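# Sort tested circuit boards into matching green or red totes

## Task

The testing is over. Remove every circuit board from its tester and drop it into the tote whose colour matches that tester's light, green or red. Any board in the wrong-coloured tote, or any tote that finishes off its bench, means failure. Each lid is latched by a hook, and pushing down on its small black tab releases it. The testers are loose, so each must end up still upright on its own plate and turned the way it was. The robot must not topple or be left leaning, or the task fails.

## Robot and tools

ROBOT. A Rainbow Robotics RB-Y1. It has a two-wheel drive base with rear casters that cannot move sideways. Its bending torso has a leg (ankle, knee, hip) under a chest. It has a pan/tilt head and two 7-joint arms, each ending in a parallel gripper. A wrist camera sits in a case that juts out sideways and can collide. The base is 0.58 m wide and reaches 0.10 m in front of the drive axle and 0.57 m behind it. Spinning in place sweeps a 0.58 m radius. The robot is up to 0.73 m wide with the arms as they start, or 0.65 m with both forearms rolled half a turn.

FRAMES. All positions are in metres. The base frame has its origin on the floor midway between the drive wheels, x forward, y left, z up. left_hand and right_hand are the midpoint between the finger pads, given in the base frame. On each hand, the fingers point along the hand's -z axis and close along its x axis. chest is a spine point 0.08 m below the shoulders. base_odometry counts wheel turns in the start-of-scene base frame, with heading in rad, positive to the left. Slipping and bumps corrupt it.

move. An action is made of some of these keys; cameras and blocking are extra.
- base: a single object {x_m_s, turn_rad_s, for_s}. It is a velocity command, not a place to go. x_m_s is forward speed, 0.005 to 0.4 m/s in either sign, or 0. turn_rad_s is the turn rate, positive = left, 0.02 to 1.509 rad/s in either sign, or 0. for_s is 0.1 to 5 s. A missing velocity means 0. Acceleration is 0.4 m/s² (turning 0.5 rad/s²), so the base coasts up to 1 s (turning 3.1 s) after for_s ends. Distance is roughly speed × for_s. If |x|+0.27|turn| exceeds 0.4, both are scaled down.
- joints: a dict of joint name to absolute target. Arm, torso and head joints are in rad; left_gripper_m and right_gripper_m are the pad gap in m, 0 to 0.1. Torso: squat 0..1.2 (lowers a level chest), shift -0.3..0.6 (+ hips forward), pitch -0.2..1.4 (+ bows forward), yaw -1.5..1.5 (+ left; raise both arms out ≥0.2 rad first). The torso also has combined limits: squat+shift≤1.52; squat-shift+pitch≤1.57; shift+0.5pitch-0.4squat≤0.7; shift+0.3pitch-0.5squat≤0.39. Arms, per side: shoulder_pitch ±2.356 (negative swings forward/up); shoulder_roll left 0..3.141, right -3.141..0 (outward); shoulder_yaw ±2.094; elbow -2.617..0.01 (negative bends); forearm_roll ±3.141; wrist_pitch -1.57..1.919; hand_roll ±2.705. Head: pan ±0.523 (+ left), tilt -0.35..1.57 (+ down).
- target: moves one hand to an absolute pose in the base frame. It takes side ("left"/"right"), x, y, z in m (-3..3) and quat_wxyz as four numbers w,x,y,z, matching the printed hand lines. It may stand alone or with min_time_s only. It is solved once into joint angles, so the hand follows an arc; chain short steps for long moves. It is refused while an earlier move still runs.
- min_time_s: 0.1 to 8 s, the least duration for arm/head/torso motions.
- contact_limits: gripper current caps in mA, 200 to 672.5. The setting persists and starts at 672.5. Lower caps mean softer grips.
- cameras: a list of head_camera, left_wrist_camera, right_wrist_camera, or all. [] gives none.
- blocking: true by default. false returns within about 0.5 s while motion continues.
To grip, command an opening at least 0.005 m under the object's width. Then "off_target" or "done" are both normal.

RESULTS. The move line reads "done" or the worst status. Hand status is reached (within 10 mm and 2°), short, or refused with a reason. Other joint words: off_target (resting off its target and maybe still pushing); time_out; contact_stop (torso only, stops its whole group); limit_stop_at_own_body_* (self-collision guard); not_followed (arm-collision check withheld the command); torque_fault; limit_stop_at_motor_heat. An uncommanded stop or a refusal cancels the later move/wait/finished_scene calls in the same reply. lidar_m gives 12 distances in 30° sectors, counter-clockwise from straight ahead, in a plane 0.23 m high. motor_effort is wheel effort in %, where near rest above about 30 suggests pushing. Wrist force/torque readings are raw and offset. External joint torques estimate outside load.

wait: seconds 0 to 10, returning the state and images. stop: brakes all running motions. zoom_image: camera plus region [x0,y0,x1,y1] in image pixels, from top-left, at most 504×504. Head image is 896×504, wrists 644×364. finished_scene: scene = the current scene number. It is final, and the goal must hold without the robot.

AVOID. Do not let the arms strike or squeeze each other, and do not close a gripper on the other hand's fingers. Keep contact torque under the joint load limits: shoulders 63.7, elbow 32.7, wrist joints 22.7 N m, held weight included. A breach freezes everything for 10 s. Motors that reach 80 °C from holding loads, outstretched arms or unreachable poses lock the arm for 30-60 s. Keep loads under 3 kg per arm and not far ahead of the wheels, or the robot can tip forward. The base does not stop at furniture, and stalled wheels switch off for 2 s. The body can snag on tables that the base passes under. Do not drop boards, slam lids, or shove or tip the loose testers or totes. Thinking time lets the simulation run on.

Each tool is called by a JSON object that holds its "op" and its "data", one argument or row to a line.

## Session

{"op": "move", "data": {

}}

Scene clock: 0.00 s.
Joint torques (N m): no reading
External joint torques (N m): no reading
Motor temperatures (°C): left_arm=[29 31 29 32 38 34 40] | right_arm=[34 33 28 32 45 36 36]
Wrist force (N): no reading
Wrist torque (N m): no reading
Wrist force, peak (N): no reading
base_odometry: x=+0.000 y=+0.000 heading=+0.000
lidar_m: 2.86 2.43 2.85 2.63 2.49 2.55 1.99 1.88 2.25 2.25 2.12 2.16
base_status: not commanded
joint_positions: torso_squat_rad=+0.350 torso_shift_rad=+0.000 torso_pitch_rad=+0.000 torso_yaw_rad=+0.000 left_shoulder_pitch_rad=-0.001 left_shoulder_roll_rad=+0.031 left_shoulder_yaw_rad=-0.041 left_elbow_rad=-0.170 left_forearm_roll_rad=+0.033 left_wrist_pitch_rad=+0.032 left_hand_roll_rad=+0.039 left_gripper_m=+0.100 right_shoulder_pitch_rad=+0.036 right_shoulder_roll_rad=-0.008 right_shoulder_yaw_rad=-0.002 right_elbow_rad=-0.181 right_forearm_roll_rad=-0.038 right_wrist_pitch_rad=-0.031 right_hand_roll_rad=+0.012 right_gripper_m=+0.099 head_pan_rad=+0.000 head_tilt_rad=+0.400
joint_status: not commanded
wheel_motors_off: 0
motor_effort: left_wheel=+3 right_wheel=-2
chest: x=-0.2280 y=-0.0008 z=+1.2475 quat_wxyz=(+1.000, +0.000, +0.000, +0.000) (m; base frame)
left_hand: x=-0.1518 y=+0.2404 z=+0.5662 quat_wxyz=(+0.997, +0.012, -0.070, +0.014) (m; base frame)
right_hand: x=-0.1586 y=-0.2280 z=+0.5658 quat_wxyz=(+0.996, -0.004, -0.089, -0.020) (m; base frame)
pictures: head_camera, left_wrist_camera, right_wrist_camera
camera_calibration:
left_wrist_camera: T_world_to_cam=[[0.99097, 0.0427142, 0.127101, 0.0669298], [-0.0219148, -0.883563, 0.4678, -0.0215531], [0.132283, -0.466361, -0.874648, 0.696428], [0, 0, 0, 1]] pos_world=[-0.158923, 0.302884, 0.610705]
right_wrist_camera: T_world_to_cam=[[-0.979226, 0.0586362, -0.194108, -0.0296815], [-0.0323574, 0.899823, 0.435053, -0.0128651], [0.200173, 0.432296, -0.879233, 0.699462], [0, 0, 0, 1]] pos_world=[-0.169495, -0.289058, 0.614825]

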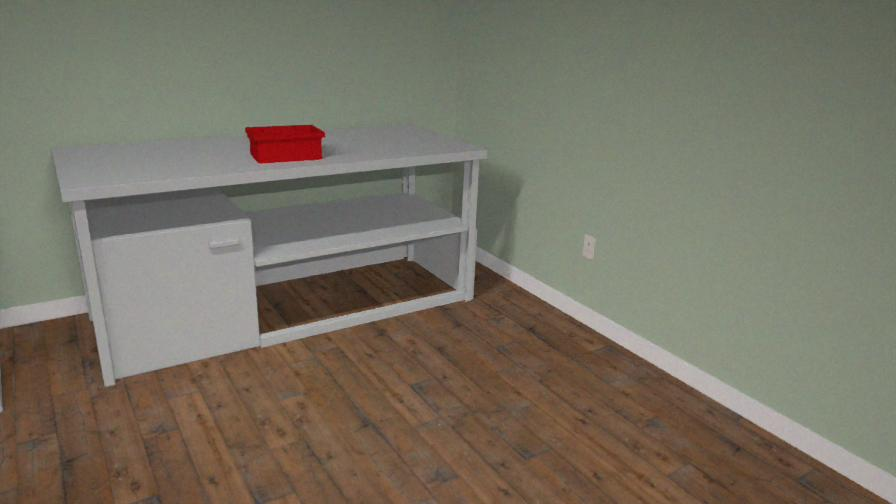

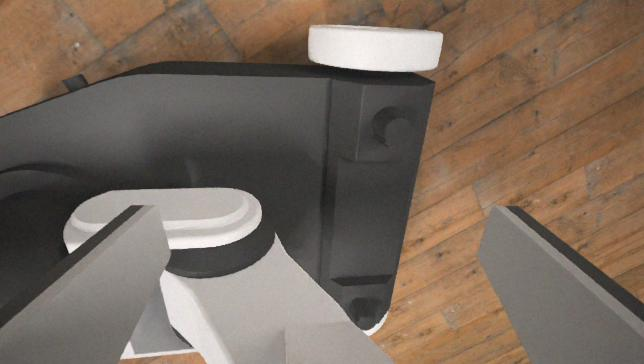

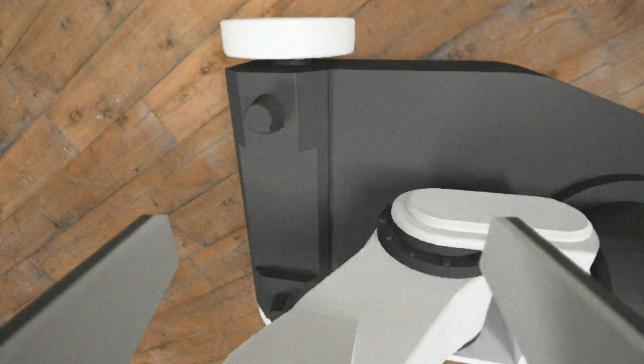

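{"op": "move", "data": {
  "joints": {"right_shoulder_pitch_rad":0.3,"right_shoulder_roll_rad":-0.35,"right_elbow_rad":-2.0,"right_forearm_roll_rad":0.04,"right_wrist_pitch_rad":0.02,"left_shoulder_pitch_rad":0.3,"left_shoulder_roll_rad":0.35,"left_elbow_rad":-2.0},
  "base": {"turn_rad_s":0.5,"for_s":2.2},
  "cameras": ["head_camera"]
}}

{"op": "move", "data": {
  "base": {"turn_rad_s":0.5,"for_s":2.2},
  "cameras": ["head_camera"]
}}

{"op": "move", "data": {
  "base": {"turn_rad_s":0.5,"for_s":2.2},
  "cameras": ["head_camera"]
}}

{"op": "move", "data": {
  "base": {"turn_rad_s":0.5,"for_s":2.2},
  "cameras": ["head_camera"]
}}

{"op": "move", "data": {
  "base": {"turn_rad_s":0.5,"for_s":2.2},
  "cameras": ["head_camera"]
}}

Scene clock: 12.00 s.
Joint torques (N m): left_arm=[-5.64 5.47 3.98 -8.95 0.28 -1.73 0.14] | right_arm=[-5.1 -5.68 -3.98 -8.98 0.12 -1.76 0.02]
External joint torques (N m): left_arm=[0.79 0.71 0.02 1.16 0.25 0.14 0.19] | right_arm=[1.37 0.42 0.39 1.51 -0.12 0.15 -0.03]
Wrist force (N): left_arm=[-7.9 -1.6 -3.2] | right_arm=[-3.3 13.2 -6.1]
Wrist torque (N m): left_arm=[0.12 -0.76 -0.16] | right_arm=[-0.26 0.55 0.47]
Wrist force, peak (N): left_arm=[-4.1 -0.1 -9.8] | right_arm=[0.6 12.3 -12.8]
move: done
base_odometry: x=+0.000 y=+0.000 heading=+1.100
lidar_m: 2.85 2.59 2.48 2.58 1.92 1.84 2.23 2.23 2.15 2.23 2.96 2.43
base_status: done (sent for 2.2 of 2.2 s)
joint_positions: torso_squat_rad=+0.350 torso_shift_rad=+0.000 torso_pitch_rad=+0.000 torso_yaw_rad=+0.000 left_shoulder_pitch_rad=+0.300 left_shoulder_roll_rad=+0.350 left_shoulder_yaw_rad=-0.041 left_elbow_rad=-2.000 left_forearm_roll_rad=+0.033 left_wrist_pitch_rad=+0.032 left_hand_roll_rad=+0.039 left_gripper_m=+0.100 right_shoulder_pitch_rad=+0.300 right_shoulder_roll_rad=-0.350 right_shoulder_yaw_rad=-0.002 right_elbow_rad=-2.000 right_forearm_roll_rad=+0.040 right_wrist_pitch_rad=+0.020 right_hand_roll_rad=+0.012 right_gripper_m=+0.099 head_pan_rad=+0.000 head_tilt_rad=+0.400
joint_status: all done
wheel_motors_off: 0
motor_effort: left_wheel=+1(28) right_wheel=+3(29)
chest: x=-0.2280 y=-0.0008 z=+1.2475 quat_wxyz=(+1.000, +0.000, +0.000, +0.000) (m; base frame)
left_hand: x=+0.2070 y=+0.2853 z=+1.0879 quat_wxyz=(+0.669, +0.072, -0.731, -0.114) (m; base frame)
right_hand: x=+0.2072 y=-0.3059 z=+1.0974 quat_wxyz=(+0.653, -0.136, -0.730, +0.146) (m; base frame)
pictures: head_camera
camera_calibration:
head_camera: T_world_to_cam=[[0.00554638, -0.998764, 0.0493989, -0.0729359], [-0.352659, -0.0481793, -0.934511, 1.339], [0.935735, -0.0122378, -0.35249, 0.642043], [0, 0, 0, 1]] pos_world=[-0.128169, -0.000476674, 1.48122]

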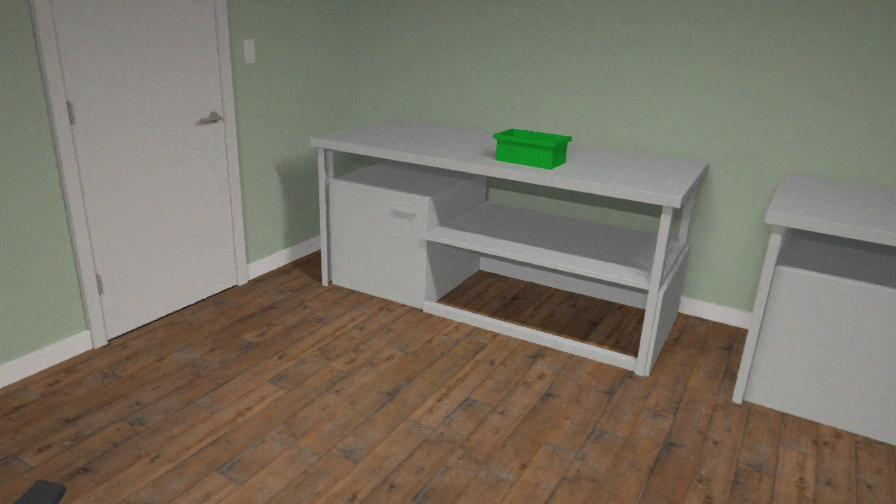

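Scene clock: 15.50 s.
Joint torques (N m): left_arm=[-5.71 5.13 4.03 -8.84 0.25 -1.61 0] | right_arm=[-4.72 -5.86 -3.73 -9.01 0.08 -1.8 0.06]
External joint torques (N m): left_arm=[0.72 0.37 0.07 1.27 0.23 0.26 0.05] | right_arm=[1.75 0.24 0.64 1.48 -0.16 0.11 0]
Wrist force (N): left_arm=[-7.9 -1.7 -3.3] | right_arm=[-3.7 13.2 -6.2]
Wrist torque (N m): left_arm=[0.11 -0.76 -0.16] | right_arm=[-0.26 0.52 0.45]
Wrist force, peak (N): left_arm=[-8.4 -1.6 -3.4] | right_arm=[-3.7 13.7 -6.3]
move: done
base_odometry: x=+0.000 y=+0.000 heading=+2.199
lidar_m: 2.49 2.61 1.90 1.85 2.23 2.17 2.12 2.26 2.56 2.46 2.84 2.56
base_status: done (sent for 2.2 of 2.2 s)
joint_positions: torso_squat_rad=+0.350 torso_shift_rad=+0.000 torso_pitch_rad=+0.000 torso_yaw_rad=+0.000 left_shoulder_pitch_rad=+0.300 left_shoulder_roll_rad=+0.350 left_shoulder_yaw_rad=-0.041 left_elbow_rad=-2.000 left_forearm_roll_rad=+0.033 left_wrist_pitch_rad=+0.032 left_hand_roll_rad=+0.039 left_gripper_m=+0.100 right_shoulder_pitch_rad=+0.300 right_shoulder_roll_rad=-0.350 right_shoulder_yaw_rad=-0.002 right_elbow_rad=-2.000 right_forearm_roll_rad=+0.040 right_wrist_pitch_rad=+0.020 right_hand_roll_rad=+0.012 right_gripper_m=+0.099 head_pan_rad=+0.000 head_tilt_rad=+0.400
joint_status: not commanded
wheel_motors_off: 0
motor_effort: left_wheel=+1(16) right_wheel=+5(24)
chest: x=-0.2280 y=-0.0008 z=+1.2475 quat_wxyz=(+1.000, +0.000, +0.000, +0.000) (m; base frame)
left_hand: x=+0.2070 y=+0.2853 z=+1.0879 quat_wxyz=(+0.669, +0.072, -0.731, -0.114) (m; base frame)
right_hand: x=+0.2072 y=-0.3059 z=+1.0974 quat_wxyz=(+0.653, -0.136, -0.730, +0.146) (m; base frame)
pictures: head_camera
camera_calibration:
head_camera: T_world_to_cam=[[0.00554638, -0.998764, 0.0493989, -0.0729359], [-0.352659, -0.0481793, -0.934511, 1.339], [0.935735, -0.0122378, -0.35249, 0.642043], [0, 0, 0, 1]] pos_world=[-0.128169, -0.000476674, 1.48122]

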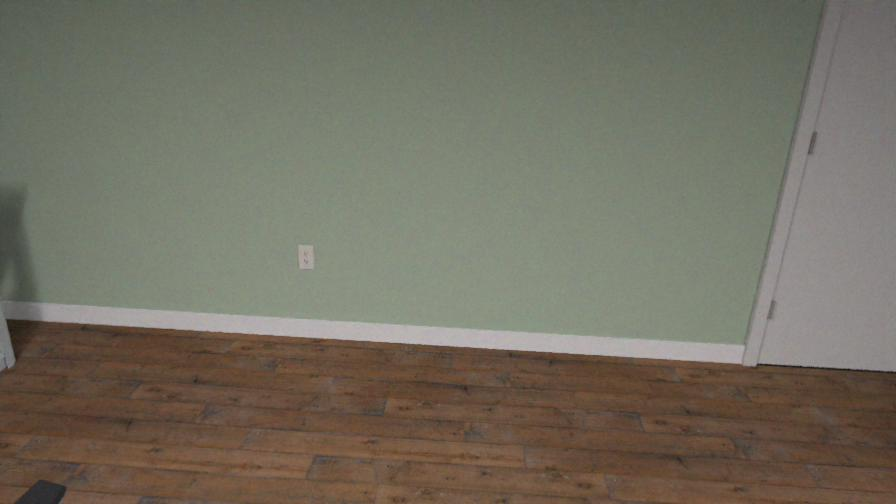

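Scene clock: 19.00 s.
Joint torques (N m): left_arm=[-5.57 5.14 4.12 -8.84 0.24 -1.66 0.08] | right_arm=[-5.02 -5.95 -3.99 -9.05 0.07 -1.77 0.02]
External joint torques (N m): left_arm=[0.86 0.38 0.16 1.27 0.21 0.21 0.12] | right_arm=[1.45 0.15 0.38 1.44 -0.17 0.14 -0.03]
Wrist force (N): left_arm=[-8.1 -1.8 -3.2] | right_arm=[-3.6 13.2 -6.1]
Wrist torque (N m): left_arm=[0.11 -0.78 -0.17] | right_arm=[-0.24 0.53 0.45]
Wrist force, peak (N): left_arm=[-8.1 -2.1 -3.5] | right_arm=[-3.5 13.6 -6.2]
move: done
base_odometry: x=+0.000 y=+0.000 heading=-2.984
lidar_m: 1.84 1.87 2.23 2.15 2.11 2.27 2.54 2.46 2.88 2.53 2.49 2.66
base_status: done (sent for 2.2 of 2.2 s)
joint_positions: torso_squat_rad=+0.350 torso_shift_rad=+0.000 torso_pitch_rad=+0.000 torso_yaw_rad=+0.000 left_shoulder_pitch_rad=+0.300 left_shoulder_roll_rad=+0.350 left_shoulder_yaw_rad=-0.041 left_elbow_rad=-2.000 left_forearm_roll_rad=+0.033 left_wrist_pitch_rad=+0.032 left_hand_roll_rad=+0.039 left_gripper_m=+0.100 right_shoulder_pitch_rad=+0.300 right_shoulder_roll_rad=-0.350 right_shoulder_yaw_rad=-0.002 right_elbow_rad=-2.000 right_forearm_roll_rad=+0.040 right_wrist_pitch_rad=+0.020 right_hand_roll_rad=+0.012 right_gripper_m=+0.099 head_pan_rad=+0.000 head_tilt_rad=+0.400
joint_status: not commanded
wheel_motors_off: 0
motor_effort: left_wheel=+1(16) right_wheel=+5(24)
chest: x=-0.2280 y=-0.0008 z=+1.2475 quat_wxyz=(+1.000, +0.000, +0.000, +0.000) (m; base frame)
left_hand: x=+0.2070 y=+0.2853 z=+1.0879 quat_wxyz=(+0.669, +0.072, -0.731, -0.114) (m; base frame)
right_hand: x=+0.2072 y=-0.3059 z=+1.0974 quat_wxyz=(+0.653, -0.136, -0.730, +0.146) (m; base frame)
pictures: head_camera
camera_calibration:
head_camera: T_world_to_cam=[[0.00554638, -0.998764, 0.0493989, -0.0729359], [-0.352659, -0.0481793, -0.934511, 1.339], [0.935735, -0.0122378, -0.35249, 0.642043], [0, 0, 0, 1]] pos_world=[-0.128169, -0.000476674, 1.48122]

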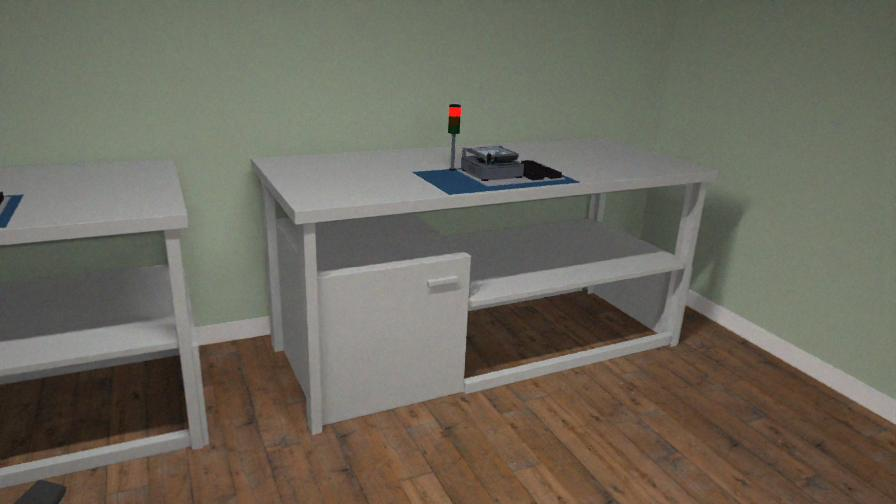

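Scene clock: 22.50 s.
Joint torques (N m): left_arm=[-5.81 5.3 4.03 -8.88 0.28 -1.62 0.05] | right_arm=[-5.34 -5.64 -3.72 -8.96 0.12 -1.8 0.09]
External joint torques (N m): left_arm=[0.62 0.54 0.07 1.24 0.25 0.25 0.1] | right_arm=[1.13 0.46 0.66 1.53 -0.12 0.1 0.04]
Wrist force (N): left_arm=[-8.1 -1.9 -3.4] | right_arm=[-3.2 13.1 -5.8]
Wrist torque (N m): left_arm=[0.14 -0.79 -0.16] | right_arm=[-0.24 0.58 0.47]
Wrist force, peak (N): left_arm=[-8.2 -1.7 -3.6] | right_arm=[-3.6 13.5 -6.5]
move: done
base_odometry: x=+0.000 y=+0.000 heading=-1.884
lidar_m: 2.22 2.15 2.12 2.31 2.49 2.44 2.85 2.54 2.51 2.75 1.85 1.88
base_status: done (sent for 2.2 of 2.2 s)
joint_positions: torso_squat_rad=+0.350 torso_shift_rad=+0.000 torso_pitch_rad=+0.000 torso_yaw_rad=+0.000 left_shoulder_pitch_rad=+0.300 left_shoulder_roll_rad=+0.350 left_shoulder_yaw_rad=-0.041 left_elbow_rad=-2.000 left_forearm_roll_rad=+0.033 left_wrist_pitch_rad=+0.032 left_hand_roll_rad=+0.039 left_gripper_m=+0.100 right_shoulder_pitch_rad=+0.300 right_shoulder_roll_rad=-0.350 right_shoulder_yaw_rad=-0.002 right_elbow_rad=-2.000 right_forearm_roll_rad=+0.040 right_wrist_pitch_rad=+0.020 right_hand_roll_rad=+0.012 right_gripper_m=+0.099 head_pan_rad=+0.000 head_tilt_rad=+0.400
joint_status: not commanded
wheel_motors_off: 0
motor_effort: left_wheel=-1(17) right_wheel=+6(25)
chest: x=-0.2280 y=-0.0008 z=+1.2475 quat_wxyz=(+1.000, +0.000, +0.000, +0.000) (m; base frame)
left_hand: x=+0.2070 y=+0.2853 z=+1.0879 quat_wxyz=(+0.669, +0.072, -0.731, -0.114) (m; base frame)
right_hand: x=+0.2072 y=-0.3059 z=+1.0974 quat_wxyz=(+0.653, -0.136, -0.730, +0.146) (m; base frame)
pictures: head_camera
camera_calibration:
head_camera: T_world_to_cam=[[0.00554638, -0.998764, 0.0493989, -0.0729359], [-0.352659, -0.0481793, -0.934511, 1.339], [0.935735, -0.0122378, -0.35249, 0.642043], [0, 0, 0, 1]] pos_world=[-0.128169, -0.000476674, 1.48122]

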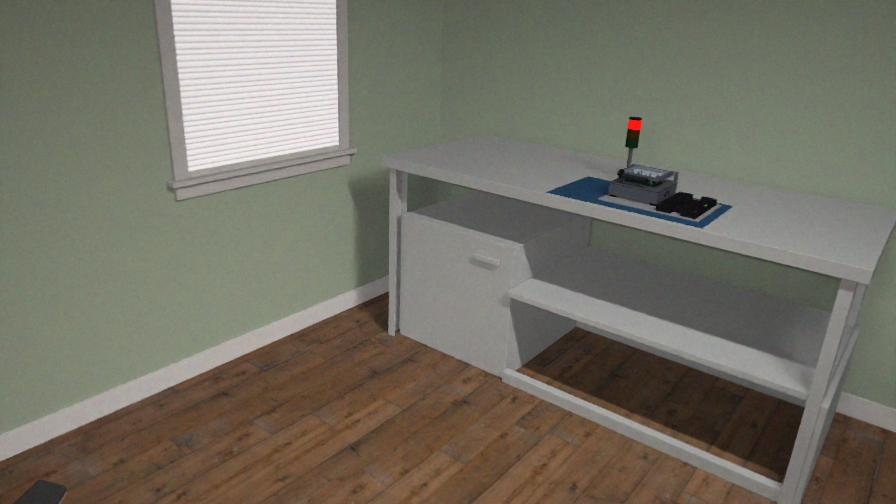

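Scene clock: 26.00 s.
Joint torques (N m): left_arm=[-5.57 5.4 3.73 -8.84 0.15 -1.63 0.04] | right_arm=[-5.29 -5.98 -3.77 -8.98 0.05 -1.75 0.11]
External joint torques (N m): left_arm=[0.86 0.64 -0.23 1.28 0.12 0.24 0.08] | right_arm=[1.17 0.12 0.61 1.52 -0.19 0.16 0.06]
Wrist force (N): left_arm=[-7.9 -1.9 -3.3] | right_arm=[-3.4 13.4 -5.6]
Wrist torque (N m): left_arm=[0.14 -0.76 -0.16] | right_arm=[-0.29 0.55 0.46]
Wrist force, peak (N): left_arm=[-8.2 -2.1 -3.6] | right_arm=[-3.9 13.6 -6.3]
move: done
base_odometry: x=+0.000 y=+0.000 heading=-0.785
lidar_m: 2.12 2.36 2.47 2.42 2.85 2.50 2.49 2.80 1.88 1.91 2.23 2.12
base_status: done (sent for 2.2 of 2.2 s)
joint_positions: torso_squat_rad=+0.350 torso_shift_rad=+0.000 torso_pitch_rad=+0.000 torso_yaw_rad=+0.000 left_shoulder_pitch_rad=+0.300 left_shoulder_roll_rad=+0.350 left_shoulder_yaw_rad=-0.041 left_elbow_rad=-2.000 left_forearm_roll_rad=+0.033 left_wrist_pitch_rad=+0.032 left_hand_roll_rad=+0.039 left_gripper_m=+0.100 right_shoulder_pitch_rad=+0.300 right_shoulder_roll_rad=-0.350 right_shoulder_yaw_rad=-0.002 right_elbow_rad=-2.000 right_forearm_roll_rad=+0.040 right_wrist_pitch_rad=+0.020 right_hand_roll_rad=+0.012 right_gripper_m=+0.099 head_pan_rad=+0.000 head_tilt_rad=+0.400
joint_status: not commanded
wheel_motors_off: 0
motor_effort: left_wheel=+1(16) right_wheel=+5(24)
chest: x=-0.2280 y=-0.0008 z=+1.2475 quat_wxyz=(+1.000, +0.000, +0.000, +0.000) (m; base frame)
left_hand: x=+0.2070 y=+0.2853 z=+1.0879 quat_wxyz=(+0.669, +0.072, -0.731, -0.114) (m; base frame)
right_hand: x=+0.2072 y=-0.3059 z=+1.0974 quat_wxyz=(+0.653, -0.136, -0.730, +0.146) (m; base frame)
pictures: head_camera
camera_calibration:
head_camera: T_world_to_cam=[[0.00554638, -0.998764, 0.0493989, -0.0729359], [-0.352659, -0.0481793, -0.934511, 1.339], [0.935735, -0.0122378, -0.35249, 0.642043], [0, 0, 0, 1]] pos_world=[-0.128169, -0.000476674, 1.48122]

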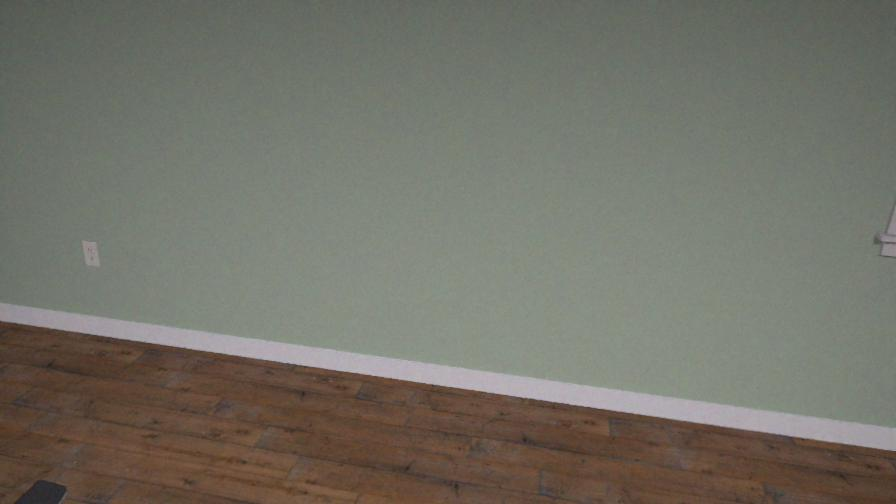

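{"op": "move", "data": {
  "base": {"turn_rad_s":-0.5,"for_s":2.692},
  "cameras": []
}}

{"op": "move", "data": {
  "base": {"x_m_s":0.32,"for_s":4},
  "cameras": [],
  "joints": {"torso_shift_rad":0.15,"head_tilt_rad":0.6}
}}

{"op": "move", "data": {
  "base": {"turn_rad_s":-0.2,"for_s":1.8},
  "cameras": ["head_camera"]
}}

Scene clock: 51.70 s.
Joint torques (N m): left_arm=[-5.57 5.19 3.91 -8.88 0.23 -1.6 0] | right_arm=[-5.18 -5.86 -4.06 -8.97 0.17 -1.87 0.05]
External joint torques (N m): left_arm=[0.86 0.43 -0.05 1.23 0.2 0.27 0.05] | right_arm=[1.28 0.25 0.32 1.52 -0.07 0.03 0]
Wrist force (N): left_arm=[-7.8 -1.6 -3.2] | right_arm=[-3.6 13.3 -6.1]
Wrist torque (N m): left_arm=[0.10 -0.77 -0.17] | right_arm=[-0.27 0.52 0.48]
Wrist force, peak (N): left_arm=[-8.3 -1.9 -3.4] | right_arm=[-3.5 13.8 -6.3]
move: done
base_odometry: x=+0.000 y=+0.000 heading=-2.134
lidar_m: 2.23 2.28 2.12 2.15 2.74 2.43 2.44 2.72 2.51 2.55 2.00 1.85
base_status: done (sent for 2.7 of 2.7 s)
joint_positions: torso_squat_rad=+0.350 torso_shift_rad=+0.000 torso_pitch_rad=+0.000 torso_yaw_rad=+0.000 left_shoulder_pitch_rad=+0.300 left_shoulder_roll_rad=+0.350 left_shoulder_yaw_rad=-0.041 left_elbow_rad=-2.000 left_forearm_roll_rad=+0.033 left_wrist_pitch_rad=+0.032 left_hand_roll_rad=+0.039 left_gripper_m=+0.100 right_shoulder_pitch_rad=+0.300 right_shoulder_roll_rad=-0.350 right_shoulder_yaw_rad=-0.002 right_elbow_rad=-2.000 right_forearm_roll_rad=+0.040 right_wrist_pitch_rad=+0.020 right_hand_roll_rad=+0.012 right_gripper_m=+0.099 head_pan_rad=+0.000 head_tilt_rad=+0.400
joint_status: not commanded
wheel_motors_off: 0
motor_effort: left_wheel=+4(23) right_wheel=+2(22)
chest: x=-0.2280 y=-0.0007 z=+1.2475 quat_wxyz=(+1.000, +0.000, +0.000, +0.000) (m; base frame)
left_hand: x=+0.2070 y=+0.2854 z=+1.0879 quat_wxyz=(+0.669, +0.072, -0.731, -0.114) (m; base frame)
right_hand: x=+0.2072 y=-0.3058 z=+1.0974 quat_wxyz=(+0.653, -0.136, -0.730, +0.146) (m; base frame)
pictures: none
No camera images: "cameras" was empty.

Scene clock: 57.03 s.
Joint torques (N m): left_arm=[-6.22 5.31 3.84 -8.9 0.23 -1.64 0.07] | right_arm=[-5.9 -5.8 -3.97 -9.07 0.15 -1.81 0.15]
External joint torques (N m): left_arm=[0.2 0.56 -0.12 1.22 0.2 0.23 0.12] | right_arm=[0.56 0.31 0.41 1.42 -0.09 0.1 0.1]
Wrist force (N): left_arm=[-7.8 -1.9 -3.3] | right_arm=[-3.3 13.5 -6.1]
Wrist torque (N m): left_arm=[0.13 -0.78 -0.16] | right_arm=[-0.30 0.57 0.49]
Wrist force, peak (N): left_arm=[-8.4 -1.7 -3.7] | right_arm=[-3.5 14.0 -6.5]
move: done
base_odometry: x=-0.684 y=-1.082 heading=-2.135
lidar_m: 0.99 0.97 1.60 1.63 2.07 3.63 3.70 3.26 3.04 1.07 0.83 1.35
base_status: done (sent for 4 of 4 s)
joint_positions: torso_squat_rad=+0.350 torso_shift_rad=+0.150 torso_pitch_rad=+0.000 torso_yaw_rad=+0.000 left_shoulder_pitch_rad=+0.300 left_shoulder_roll_rad=+0.350 left_shoulder_yaw_rad=-0.041 left_elbow_rad=-2.000 left_forearm_roll_rad=+0.033 left_wrist_pitch_rad=+0.032 left_hand_roll_rad=+0.039 left_gripper_m=+0.100 right_shoulder_pitch_rad=+0.300 right_shoulder_roll_rad=-0.350 right_shoulder_yaw_rad=-0.002 right_elbow_rad=-2.000 right_forearm_roll_rad=+0.040 right_wrist_pitch_rad=+0.020 right_hand_roll_rad=+0.012 right_gripper_m=+0.099 head_pan_rad=+0.000 head_tilt_rad=+0.600
joint_status: all done
wheel_motors_off: 0
motor_effort: left_wheel=-5(33) right_wheel=+0(32)
chest: x=-0.1297 y=-0.0007 z=+1.2401 quat_wxyz=(+1.000, +0.000, +0.000, +0.000) (m; base frame)
left_hand: x=+0.3053 y=+0.2854 z=+1.0805 quat_wxyz=(+0.669, +0.072, -0.731, -0.114) (m; base frame)
right_hand: x=+0.3054 y=-0.3059 z=+1.0899 quat_wxyz=(+0.653, -0.136, -0.730, +0.146) (m; base frame)
pictures: none
No camera images: "cameras" was empty.

Scene clock: 59.53 s.
Joint torques (N m): left_arm=[-6.14 5.35 3.8 -8.77 0.25 -1.65 0.08] | right_arm=[-5.71 -5.96 -3.96 -9.15 0.07 -1.75 0.1]
External joint torques (N m): left_arm=[0.29 0.6 -0.16 1.34 0.22 0.22 0.12] | right_arm=[0.74 0.15 0.41 1.34 -0.17 0.16 0.05]
Wrist force (N): left_arm=[-8.0 -1.7 -3.1] | right_arm=[-3.5 13.5 -6.3]
Wrist torque (N m): left_arm=[0.12 -0.80 -0.15] | right_arm=[-0.29 0.52 0.49]
Wrist force, peak (N): left_arm=[-8.4 -1.8 -3.4] | right_arm=[-3.7 13.9 -6.2]
move: done
base_odometry: x=-0.684 y=-1.082 heading=-2.494
lidar_m: 1.39 0.97 1.12 1.60 1.69 2.43 3.63 4.05 3.10 2.69 1.08 0.84
base_status: done (sent for 1.8 of 1.8 s)
joint_positions: torso_squat_rad=+0.350 torso_shift_rad=+0.150 torso_pitch_rad=+0.000 torso_yaw_rad=+0.000 left_shoulder_pitch_rad=+0.300 left_shoulder_roll_rad=+0.350 left_shoulder_yaw_rad=-0.041 left_elbow_rad=-2.000 left_forearm_roll_rad=+0.033 left_wrist_pitch_rad=+0.032 left_hand_roll_rad=+0.039 left_gripper_m=+0.100 right_shoulder_pitch_rad=+0.300 right_shoulder_roll_rad=-0.350 right_shoulder_yaw_rad=-0.002 right_elbow_rad=-2.000 right_forearm_roll_rad=+0.040 right_wrist_pitch_rad=+0.020 right_hand_roll_rad=+0.012 right_gripper_m=+0.099 head_pan_rad=+0.000 head_tilt_rad=+0.600
joint_status: not commanded
wheel_motors_off: 0
motor_effort: left_wheel=+1(27) right_wheel=+0(24)
chest: x=-0.1297 y=-0.0007 z=+1.2401 quat_wxyz=(+1.000, +0.000, +0.000, +0.000) (m; base frame)
left_hand: x=+0.3053 y=+0.2854 z=+1.0805 quat_wxyz=(+0.669, +0.072, -0.731, -0.114) (m; base frame)
right_hand: x=+0.3054 y=-0.3059 z=+1.0899 quat_wxyz=(+0.653, -0.136, -0.730, +0.146) (m; base frame)
pictures: head_camera
camera_calibration:
head_camera: T_world_to_cam=[[0.01553, -0.998757, 0.047371, -0.0690402], [-0.531358, -0.0483768, -0.845765, 1.21967], [0.847005, -0.0120362, -0.531449, 0.795528], [0, 0, 0, 1]] pos_world=[-0.0246646, -0.000375621, 1.4576]

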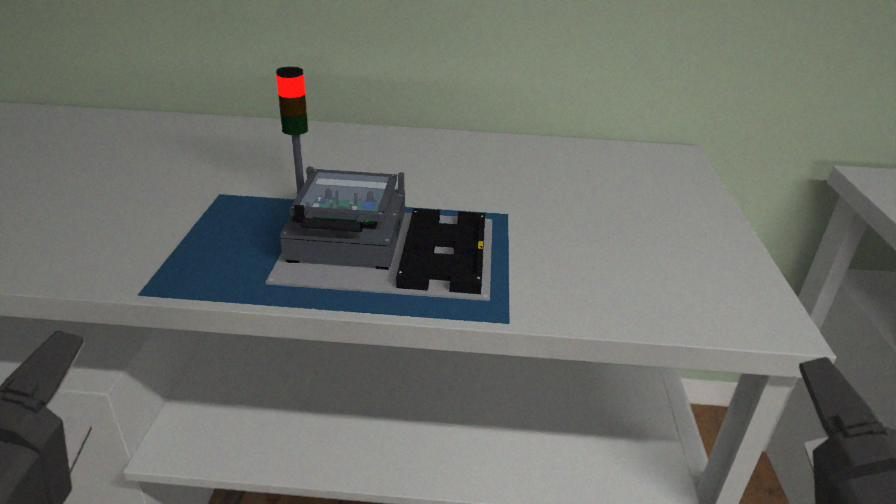

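{"op": "move", "data": {
  "base": {"turn_rad_s":-0.1,"for_s":0.6},
  "cameras": []
}}

{"op": "move", "data": {
  "base": {"x_m_s":0.2,"for_s":2.5},
  "joints": {"head_tilt_rad":0.85},
  "cameras": ["head_camera"]
}}

{"op": "move", "data": {
  "target": {"side":"left","x":0.32,"y":0.2,"z":1.17,"quat_wxyz":[1,0,0,0]},
  "min_time_s": 3
}}

Scene clock: 71.17 s.
Joint torques (N m): left_arm=[-6.08 5.26 3.96 -8.9 0.27 -1.69 0.05] | right_arm=[-5.87 -5.94 -3.6 -8.95 0.11 -1.86 0.01]
External joint torques (N m): left_arm=[0.34 0.51 0 1.22 0.24 0.18 0.1] | right_arm=[0.58 0.17 0.78 1.54 -0.13 0.04 -0.04]
Wrist force (N): left_arm=[-8.0 -1.7 -3.5] | right_arm=[-3.3 13.5 -6.0]
Wrist torque (N m): left_arm=[0.11 -0.78 -0.15] | right_arm=[-0.28 0.55 0.48]
Wrist force, peak (N): left_arm=[-8.1 -1.9 -3.7] | right_arm=[-3.5 13.9 -6.6]
move: done
base_odometry: x=-0.684 y=-1.082 heading=-2.554
lidar_m: 1.39 0.97 1.05 1.60 1.66 2.28 3.63 4.16 3.15 3.04 1.07 0.84
base_status: done (sent for 0.6 of 0.6 s)
joint_positions: torso_squat_rad=+0.350 torso_shift_rad=+0.150 torso_pitch_rad=+0.000 torso_yaw_rad=+0.000 left_shoulder_pitch_rad=+0.300 left_shoulder_roll_rad=+0.350 left_shoulder_yaw_rad=-0.041 left_elbow_rad=-2.000 left_forearm_roll_rad=+0.033 left_wrist_pitch_rad=+0.032 left_hand_roll_rad=+0.039 left_gripper_m=+0.100 right_shoulder_pitch_rad=+0.300 right_shoulder_roll_rad=-0.350 right_shoulder_yaw_rad=-0.002 right_elbow_rad=-2.000 right_forearm_roll_rad=+0.040 right_wrist_pitch_rad=+0.020 right_hand_roll_rad=+0.012 right_gripper_m=+0.099 head_pan_rad=+0.000 head_tilt_rad=+0.600
joint_status: not commanded
wheel_motors_off: 0
motor_effort: left_wheel=+5(24) right_wheel=+1(16)
chest: x=-0.1297 y=-0.0007 z=+1.2401 quat_wxyz=(+1.000, +0.000, +0.000, +0.000) (m; base frame)
left_hand: x=+0.3053 y=+0.2854 z=+1.0805 quat_wxyz=(+0.669, +0.072, -0.731, -0.114) (m; base frame)
right_hand: x=+0.3054 y=-0.3059 z=+1.0899 quat_wxyz=(+0.653, -0.136, -0.730, +0.146) (m; base frame)
pictures: none
No camera images: "cameras" was empty.

Scene clock: 74.73 s.
Joint torques (N m): left_arm=[-6.14 5.27 4.01 -8.8 0.25 -1.63 0.02] | right_arm=[-5.68 -5.78 -4.02 -8.89 0.12 -1.89 0.08]
External joint torques (N m): left_arm=[0.28 0.51 0.05 1.32 0.22 0.24 0.07] | right_arm=[0.77 0.32 0.36 1.6 -0.12 0.02 0.03]
Wrist force (N): left_arm=[-8.0 -1.7 -3.4] | right_arm=[-3.6 13.3 -6.4]
Wrist torque (N m): left_arm=[0.11 -0.79 -0.17] | right_arm=[-0.28 0.52 0.48]
Wrist force, peak (N): left_arm=[-8.1 -2.0 -4.0] | right_arm=[-3.4 13.7 -6.8]
move: done
base_odometry: x=-1.100 y=-1.359 heading=-2.554
lidar_m: 0.88 0.90 0.66 0.95 1.67 2.28 4.13 4.26 3.14 0.87 0.50 0.69
base_status: done (sent for 2.5 of 2.5 s)
joint_positions: torso_squat_rad=+0.350 torso_shift_rad=+0.150 torso_pitch_rad=+0.000 torso_yaw_rad=+0.000 left_shoulder_pitch_rad=+0.300 left_shoulder_roll_rad=+0.350 left_shoulder_yaw_rad=-0.041 left_elbow_rad=-2.000 left_forearm_roll_rad=+0.033 left_wrist_pitch_rad=+0.032 left_hand_roll_rad=+0.039 left_gripper_m=+0.100 right_shoulder_pitch_rad=+0.300 right_shoulder_roll_rad=-0.350 right_shoulder_yaw_rad=-0.002 right_elbow_rad=-2.000 right_forearm_roll_rad=+0.040 right_wrist_pitch_rad=+0.020 right_hand_roll_rad=+0.012 right_gripper_m=+0.099 head_pan_rad=+0.000 head_tilt_rad=+0.850
joint_status: all done
wheel_motors_off: 0
motor_effort: left_wheel=-2(29) right_wheel=+1(27)
chest: x=-0.1297 y=-0.0007 z=+1.2401 quat_wxyz=(+1.000, +0.000, +0.000, +0.000) (m; base frame)
left_hand: x=+0.3053 y=+0.2854 z=+1.0805 quat_wxyz=(+0.669, +0.072, -0.731, -0.114) (m; base frame)
right_hand: x=+0.3054 y=-0.3059 z=+1.0899 quat_wxyz=(+0.653, -0.136, -0.730, +0.146) (m; base frame)
pictures: head_camera
camera_calibration:
head_camera: T_world_to_cam=[[0.0269061, -0.998753, 0.0420518, -0.0601657], [-0.724056, -0.0484751, -0.688035, 0.971753], [0.689216, -0.0119356, -0.724458, 1.05649], [0, 0, 0, 1]] pos_world=[-0.0229235, -0.000375097, 1.43651]

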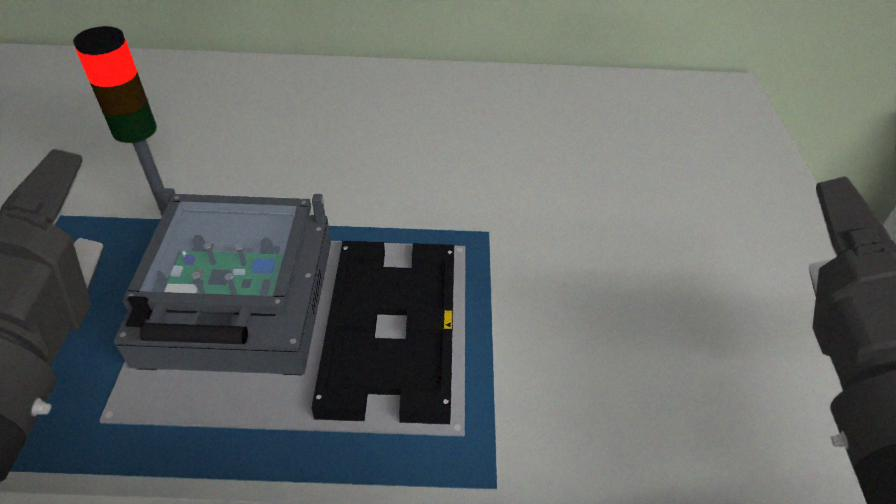

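Scene clock: 78.07 s.
Joint torques (N m): left_arm=[-20.84 8.57 7.86 -0.65 0.1 -0.02 0.25] | right_arm=[-5.91 -6 -3.94 -9 0.15 -1.79 0.11]
External joint torques (N m): left_arm=[0.76 -0.02 -1.21 1 0.08 0.06 0.25] | right_arm=[0.54 0.1 0.44 1.49 -0.09 0.12 0.06]
Wrist force (N): left_arm=[-1.8 0.0 -9.4] | right_arm=[-3.5 13.3 -6.2]
Wrist torque (N m): left_arm=[-0.07 -0.43 -0.20] | right_arm=[-0.27 0.51 0.48]
Wrist force, peak (N): left_arm=[-3.7 0.9 -9.8] | right_arm=[-3.4 13.9 -6.5]
move: done
base_odometry: x=-1.100 y=-1.359 heading=-2.554
lidar_m: 0.89 0.90 0.67 0.95 1.66 2.28 4.13 4.25 3.14 0.87 0.49 0.68
base_status: not commanded
joint_positions: torso_squat_rad=+0.350 torso_shift_rad=+0.150 torso_pitch_rad=+0.000 torso_yaw_rad=+0.000 left_shoulder_pitch_rad=-1.303 left_shoulder_roll_rad=+0.848 left_shoulder_yaw_rad=-0.759 left_elbow_rad=-1.336 left_forearm_roll_rad=+1.420 left_wrist_pitch_rad=+1.919 left_hand_roll_rad=+0.741 left_gripper_m=+0.100 right_shoulder_pitch_rad=+0.300 right_shoulder_roll_rad=-0.350 right_shoulder_yaw_rad=-0.002 right_elbow_rad=-2.000 right_forearm_roll_rad=+0.040 right_wrist_pitch_rad=+0.020 right_hand_roll_rad=+0.012 right_gripper_m=+0.099 head_pan_rad=+0.000 head_tilt_rad=+0.850
joint_status: all done
wheel_motors_off: 0
motor_effort: left_wheel=-2(4) right_wheel=+0(3)
chest: x=-0.1298 y=-0.0007 z=+1.2401 quat_wxyz=(+1.000, +0.000, +0.000, +0.000) (m; base frame)
left_hand: x=+0.3200 y=+0.2003 z=+1.1704 quat_wxyz=(+1.000, -0.001, -0.003, +0.001) (m; base frame)
left_hand_status: reached (checked arc, planned for 3.0 s): 1 mm and 0.3 deg off.
right_hand: x=+0.3054 y=-0.3059 z=+1.0899 quat_wxyz=(+0.653, -0.136, -0.730, +0.146) (m; base frame)
pictures: head_camera, left_wrist_camera, right_wrist_camera
camera_calibration:
head_camera: T_world_to_cam=[[0.0269744, -0.998754, 0.0419789, -0.0600608], [-0.724053, -0.0484744, -0.688039, 0.971755], [0.689216, -0.0118356, -0.724459, 1.05663], [0, 0, 0, 1]] pos_world=[-0.0230237, -0.000374934, 1.43661]
left_wrist_camera: T_world_to_cam=[[0.999831, 0.016842, -0.00735155, -0.316056], [0.0182838, -0.87155, 0.489966, -0.370564], [0.00184477, -0.490017, -0.871711, 1.18687], [0, 0, 0, 1]] pos_world=[0.320589, 0.263946, 1.21385]
right_wrist_camera: T_world_to_cam=[[0.126072, -0.370227, -0.920347, 0.853815], [-0.434804, 0.813265, -0.386712, 0.836163], [0.891656, 0.448924, -0.0584465, 0.000399641], [0, 0, 0, 1]] pos_world=[0.255569, -0.364096, 1.10918]

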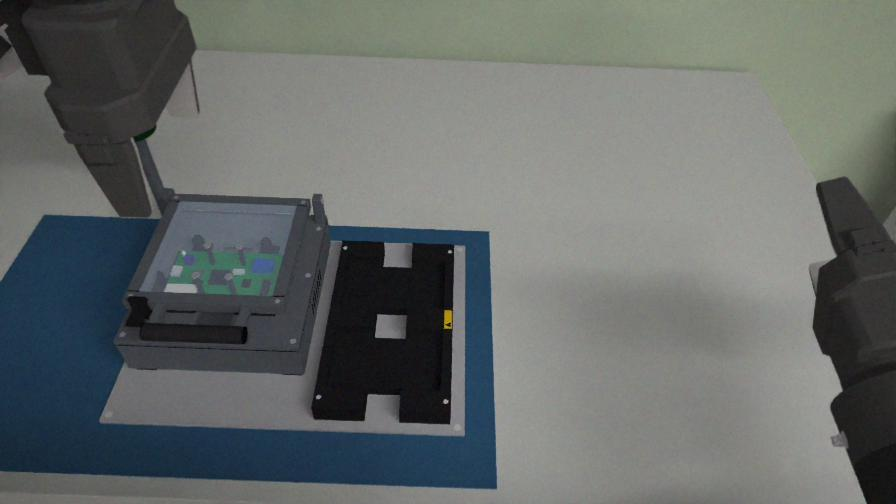

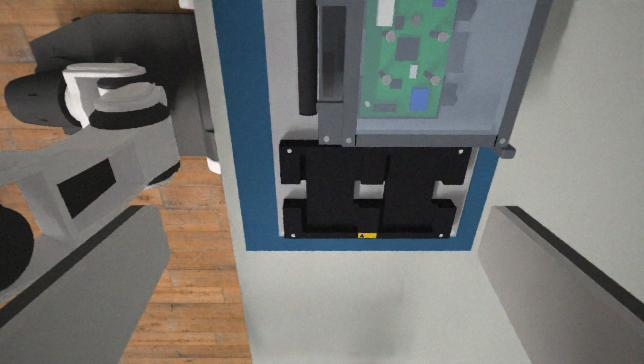

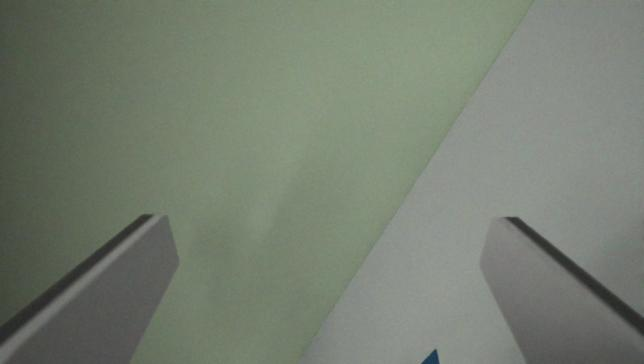

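{"op": "move", "data": {
  "target": {"side":"left","x":0.32,"y":0.30,"z":1.13,"quat_wxyz":[1,0,0,0]},
  "min_time_s": 2,
  "cameras": ["head_camera","left_wrist_camera"]
}}

Scene clock: 85.23 s.
Joint torques (N m): left_arm=[-18.26 10.99 10.35 -0.51 0.13 -0.46 -0.21] | right_arm=[-5.76 -5.9 -4.11 -8.88 0.09 -1.76 0.07]
External joint torques (N m): left_arm=[2.28 0.53 1.02 1.14 0.11 -0.38 -0.21] | right_arm=[0.69 0.2 0.27 1.61 -0.15 0.15 0.02]
Wrist force (N): left_arm=[-1.8 0.0 -9.8] | right_arm=[-3.7 13.4 -6.2]
Wrist torque (N m): left_arm=[-0.06 -0.44 -0.19] | right_arm=[-0.28 0.52 0.48]
Wrist force, peak (N): left_arm=[-1.9 0.0 -9.9] | right_arm=[-3.5 13.9 -6.4]
move: done
base_odometry: x=-1.100 y=-1.359 heading=-2.554
lidar_m: 0.89 0.89 0.67 0.95 1.66 2.28 4.12 4.26 3.15 0.88 0.50 0.68
base_status: not commanded
joint_positions: torso_squat_rad=+0.350 torso_shift_rad=+0.150 torso_pitch_rad=+0.000 torso_yaw_rad=+0.000 left_shoulder_pitch_rad=-1.138 left_shoulder_roll_rad=+1.032 left_shoulder_yaw_rad=-0.752 left_elbow_rad=-1.319 left_forearm_roll_rad=+1.411 left_wrist_pitch_rad=+1.813 left_hand_roll_rad=+0.501 left_gripper_m=+0.100 right_shoulder_pitch_rad=+0.300 right_shoulder_roll_rad=-0.350 right_shoulder_yaw_rad=-0.002 right_elbow_rad=-2.000 right_forearm_roll_rad=+0.040 right_wrist_pitch_rad=+0.020 right_hand_roll_rad=+0.012 right_gripper_m=+0.099 head_pan_rad=+0.000 head_tilt_rad=+0.850
joint_status: all done
wheel_motors_off: 0
motor_effort: left_wheel=-1(4) right_wheel=+0(3)
chest: x=-0.1298 y=-0.0007 z=+1.2401 quat_wxyz=(+1.000, +0.000, +0.000, +0.000) (m; base frame)
left_hand: x=+0.3200 y=+0.2998 z=+1.1301 quat_wxyz=(+1.000, +0.000, +0.000, +0.000) (m; base frame)
left_hand_status: reached (checked arc, planned for 2.0 s): 0 mm and 0.0 deg off.
right_hand: x=+0.3054 y=-0.3059 z=+1.0899 quat_wxyz=(+0.653, -0.136, -0.730, +0.146) (m; base frame)
pictures: head_camera, left_wrist_camera
camera_calibration:
head_camera: T_world_to_cam=[[0.0269744, -0.998754, 0.0419789, -0.0600608], [-0.724053, -0.0484744, -0.688039, 0.971755], [0.689216, -0.0118356, -0.724459, 1.05663], [0, 0, 0, 1]] pos_world=[-0.0230237, -0.000374934, 1.43661]
left_wrist_camera: T_world_to_cam=[[0.999816, 0.0150344, -0.0119064, -0.312292], [0.0189341, -0.872524, 0.488205, -0.261881], [-0.00304876, -0.488341, -0.872648, 1.20256], [0, 0, 0, 1]] pos_world=[0.320859, 0.363457, 1.17354]

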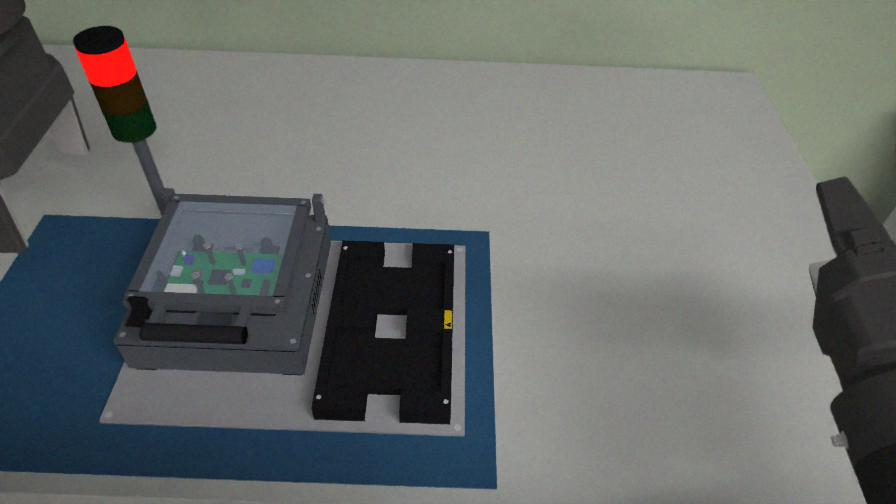

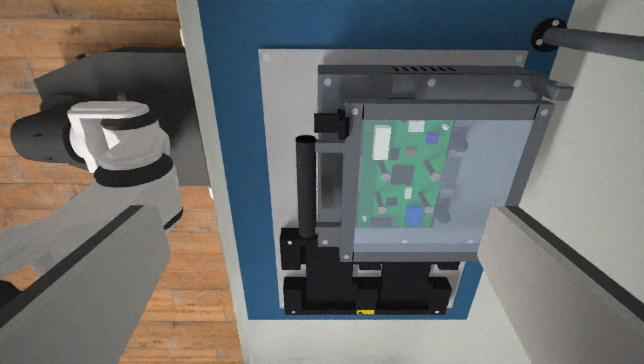

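{"op": "zoom_image", "data": {
  "camera": "left_wrist_camera",
  "region": [280, 90, 400, 160]
}}

Scaled by 4.200 from the camera's 644x364 image, which has a finer 920x520 frame.

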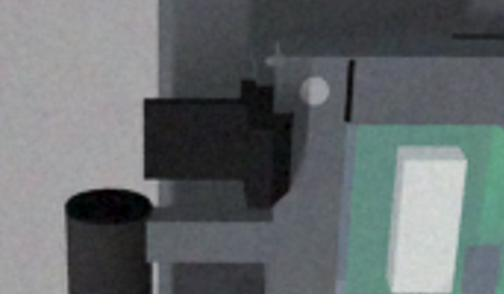

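{"op": "move", "data": {
  "joints": {"left_gripper_m":0.0},
  "cameras": []
}}

{"op": "move", "data": {
  "target": {"side":"left","x":0.310,"y":0.285,"z":1.0,"quat_wxyz":[1,0,0,0]},
  "min_time_s": 2.5,
  "cameras": ["head_camera","left_wrist_camera"]
}}

Scene clock: 98.60 s.
Joint torques (N m): left_arm=[-17.88 10.83 10.56 -0.66 0.06 -0.39 -0.22] | right_arm=[-6.06 -5.67 -3.87 -8.96 0.14 -1.81 0.09]
External joint torques (N m): left_arm=[2.66 0.38 1.23 0.99 0.05 -0.31 -0.22] | right_arm=[0.39 0.44 0.51 1.53 -0.09 0.1 0.04]
Wrist force (N): left_arm=[-1.8 -0.1 -9.6] | right_arm=[-3.3 13.4 -6.2]
Wrist torque (N m): left_arm=[-0.06 -0.44 -0.19] | right_arm=[-0.29 0.55 0.47]
Wrist force, peak (N): left_arm=[-1.9 -0.1 -10.0] | right_arm=[-3.3 13.9 -6.3]
move: done
base_odometry: x=-1.100 y=-1.359 heading=-2.554
lidar_m: 0.89 0.89 0.67 0.94 1.66 2.28 4.13 4.26 3.15 0.88 0.49 0.68
base_status: not commanded
joint_positions: torso_squat_rad=+0.350 torso_shift_rad=+0.150 torso_pitch_rad=+0.000 torso_yaw_rad=+0.000 left_shoulder_pitch_rad=-1.138 left_shoulder_roll_rad=+1.032 left_shoulder_yaw_rad=-0.752 left_elbow_rad=-1.319 left_forearm_roll_rad=+1.411 left_wrist_pitch_rad=+1.813 left_hand_roll_rad=+0.501 left_gripper_m=+0.000 right_shoulder_pitch_rad=+0.300 right_shoulder_roll_rad=-0.350 right_shoulder_yaw_rad=-0.002 right_elbow_rad=-2.000 right_forearm_roll_rad=+0.040 right_wrist_pitch_rad=+0.020 right_hand_roll_rad=+0.012 right_gripper_m=+0.099 head_pan_rad=+0.000 head_tilt_rad=+0.850
joint_status: all done
wheel_motors_off: 0
motor_effort: left_wheel=-2(4) right_wheel=+1(3)
chest: x=-0.1298 y=-0.0007 z=+1.2401 quat_wxyz=(+1.000, +0.000, +0.000, +0.000) (m; base frame)
left_hand: x=+0.3200 y=+0.2998 z=+1.1301 quat_wxyz=(+1.000, +0.000, +0.000, +0.000) (m; base frame)
right_hand: x=+0.3054 y=-0.3059 z=+1.0899 quat_wxyz=(+0.653, -0.136, -0.730, +0.146) (m; base frame)
pictures: none
No camera images: "cameras" was empty.

Scene clock: 101.43 s.
Joint torques (N m): left_arm=[-17.54 8.62 8.32 -2.93 0.06 -0.38 0.42] | right_arm=[-5.82 -5.98 -3.97 -9 0.09 -1.81 0.08]
External joint torques (N m): left_arm=[2.3 -2.08 -1.16 -0.43 0.05 -0.3 0.42] | right_arm=[0.63 0.13 0.41 1.49 -0.15 0.1 0.03]
Wrist force (N): left_arm=[-2.1 -0.1 -9.7] | right_arm=[-3.4 13.3 -6.3]
Wrist torque (N m): left_arm=[-0.04 -0.44 -0.21] | right_arm=[-0.27 0.52 0.47]
Wrist force, peak (N): left_arm=[-1.9 0.1 -10.3] | right_arm=[-3.7 13.7 -6.5]
move: done
base_odometry: x=-1.100 y=-1.359 heading=-2.554
lidar_m: 0.89 0.89 0.66 0.95 1.66 2.27 4.13 4.26 3.15 0.87 0.49 0.68
base_status: not commanded
joint_positions: torso_squat_rad=+0.350 torso_shift_rad=+0.150 torso_pitch_rad=+0.000 torso_yaw_rad=+0.000 left_shoulder_pitch_rad=-0.914 left_shoulder_roll_rad=+0.942 left_shoulder_yaw_rad=-0.839 left_elbow_rad=-1.362 left_forearm_roll_rad=+1.278 left_wrist_pitch_rad=+1.557 left_hand_roll_rad=+0.541 left_gripper_m=+0.000 right_shoulder_pitch_rad=+0.300 right_shoulder_roll_rad=-0.350 right_shoulder_yaw_rad=-0.002 right_elbow_rad=-2.000 right_forearm_roll_rad=+0.040 right_wrist_pitch_rad=+0.020 right_hand_roll_rad=+0.012 right_gripper_m=+0.099 head_pan_rad=+0.000 head_tilt_rad=+0.850
joint_status: all done
wheel_motors_off: 0
motor_effort: left_wheel=-2(3) right_wheel=+2(3)
chest: x=-0.1298 y=-0.0007 z=+1.2401 quat_wxyz=(+1.000, +0.000, +0.000, +0.000) (m; base frame)
left_hand: x=+0.3094 y=+0.2853 z=+1.0007 quat_wxyz=(+1.000, +0.001, -0.001, +0.000) (m; base frame)
left_hand_status: reached (checked arc, planned for 2.5 s): 1 mm and 0.1 deg off.
right_hand: x=+0.3054 y=-0.3059 z=+1.0899 quat_wxyz=(+0.653, -0.136, -0.730, +0.146) (m; base frame)
pictures: head_camera, left_wrist_camera
camera_calibration:
head_camera: T_world_to_cam=[[0.0269744, -0.998754, 0.0419789, -0.0600608], [-0.724053, -0.0484744, -0.688039, 0.971755], [0.689216, -0.0118356, -0.724459, 1.05663], [0, 0, 0, 1]] pos_world=[-0.0230237, -0.000374934, 1.43661]
left_wrist_camera: T_world_to_cam=[[0.999822, 0.0156729, -0.0105311, -0.304584], [0.0188187, -0.872862, 0.487604, -0.210458], [-0.00154999, -0.487715, -0.873002, 1.08217], [0, 0, 0, 1]] pos_world=[0.310168, 0.348863, 1.04415]

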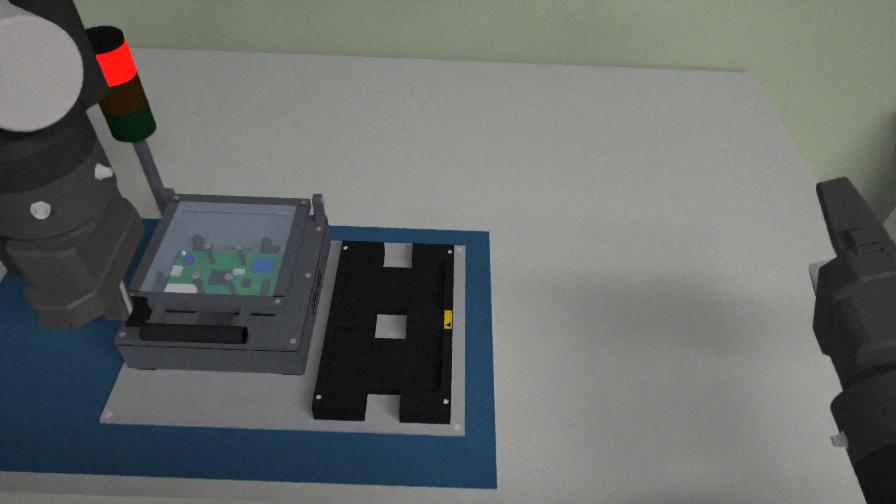

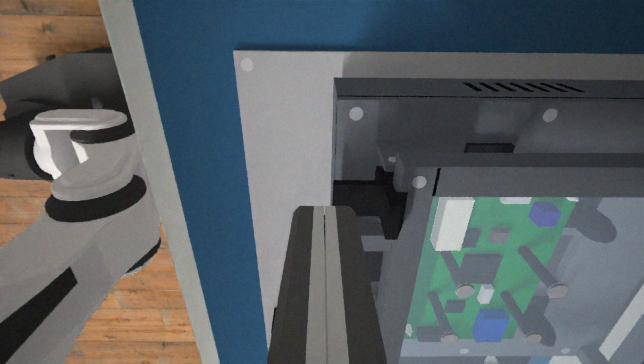

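{"op": "move", "data": {
  "target": {"side":"left","x":0.312,"y":0.281,"z":0.961,"quat_wxyz":[1,0,0,0]},
  "min_time_s": 2.5,
  "cameras": ["head_camera","left_wrist_camera"]
}}

Scene clock: 109.80 s.
Joint torques (N m): left_arm=[8.87 -11.66 -9.31 5.06 -2.72 -11.16 -0.35] | right_arm=[-5.87 -5.41 -3.97 -8.93 0.1 -1.71 0.07]
External joint torques (N m): left_arm=[28.96 -22.23 -18.4 7.8 -2.73 -11.06 -0.35] | right_arm=[0.67 0.67 0.39 1.56 -0.14 0.2 0.02]
Wrist force (N): left_arm=[-47.1 11.3 102.6] | right_arm=[-3.4 13.4 -6.1]
Wrist torque (N m): left_arm=[0.06 0.20 -0.13] | right_arm=[-0.28 0.54 0.48]
Wrist force, peak (N): left_arm=[-47.3 11.1 103.1] | right_arm=[-3.6 13.8 -6.5]
move: done
base_odometry: x=-1.100 y=-1.359 heading=-2.554
lidar_m: 0.88 0.90 0.67 0.94 1.67 2.28 4.13 4.25 3.15 0.88 0.50 0.68
base_status: not commanded
joint_positions: torso_squat_rad=+0.350 torso_shift_rad=+0.148 torso_pitch_rad=-0.004 torso_yaw_rad=+0.001 left_shoulder_pitch_rad=-0.887 left_shoulder_roll_rad=+0.882 left_shoulder_yaw_rad=-0.868 left_elbow_rad=-1.282 left_forearm_roll_rad=+1.231 left_wrist_pitch_rad=+1.481 left_hand_roll_rad=+0.512 left_gripper_m=+0.000 right_shoulder_pitch_rad=+0.300 right_shoulder_roll_rad=-0.350 right_shoulder_yaw_rad=-0.002 right_elbow_rad=-2.000 right_forearm_roll_rad=+0.040 right_wrist_pitch_rad=+0.020 right_hand_roll_rad=+0.012 right_gripper_m=+0.099 head_pan_rad=+0.000 head_tilt_rad=+0.850
joint_status: all done
wheel_motors_off: 0
motor_effort: left_wheel=+9(10) right_wheel=+2(3)
chest: x=-0.1321 y=-0.0014 z=+1.2402 quat_wxyz=(+1.000, +0.001, -0.002, +0.000) (m; base frame)
left_hand: x=+0.3134 y=+0.2821 z=+0.9684 quat_wxyz=(+1.000, +0.001, -0.007, +0.001) (m; base frame)
left_hand_status: reached (checked arc, planned for 2.5 s): 8 mm and 0.8 deg off.
right_hand: x=+0.3038 y=-0.3061 z=+1.0912 quat_wxyz=(+0.652, -0.136, -0.732, +0.145) (m; base frame)
pictures: head_camera, left_wrist_camera
camera_calibration:
head_camera: T_world_to_cam=[[0.027266, -0.998798, 0.0407279, -0.0590881], [-0.721348, -0.0478653, -0.690916, 0.973956], [0.692035, -0.0105405, -0.721787, 1.0553], [0, 0, 0, 1]] pos_world=[-0.0261297, -0.00127502, 1.43703]
left_wrist_camera: T_world_to_cam=[[0.999845, 0.0176008, 0.000965917, -0.32066], [0.0149053, -0.873432, 0.486718, -0.195296], [0.00941028, -0.486628, -0.873559, 1.04928], [0, 0, 0, 1]] pos_world=[0.313647, 0.345675, 1.01197]

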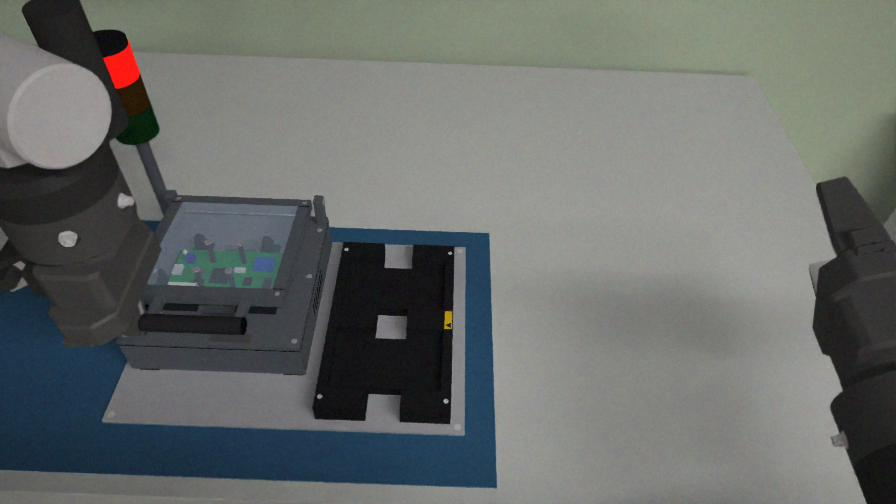

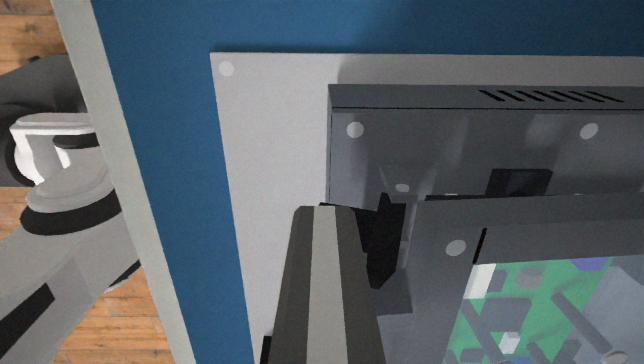

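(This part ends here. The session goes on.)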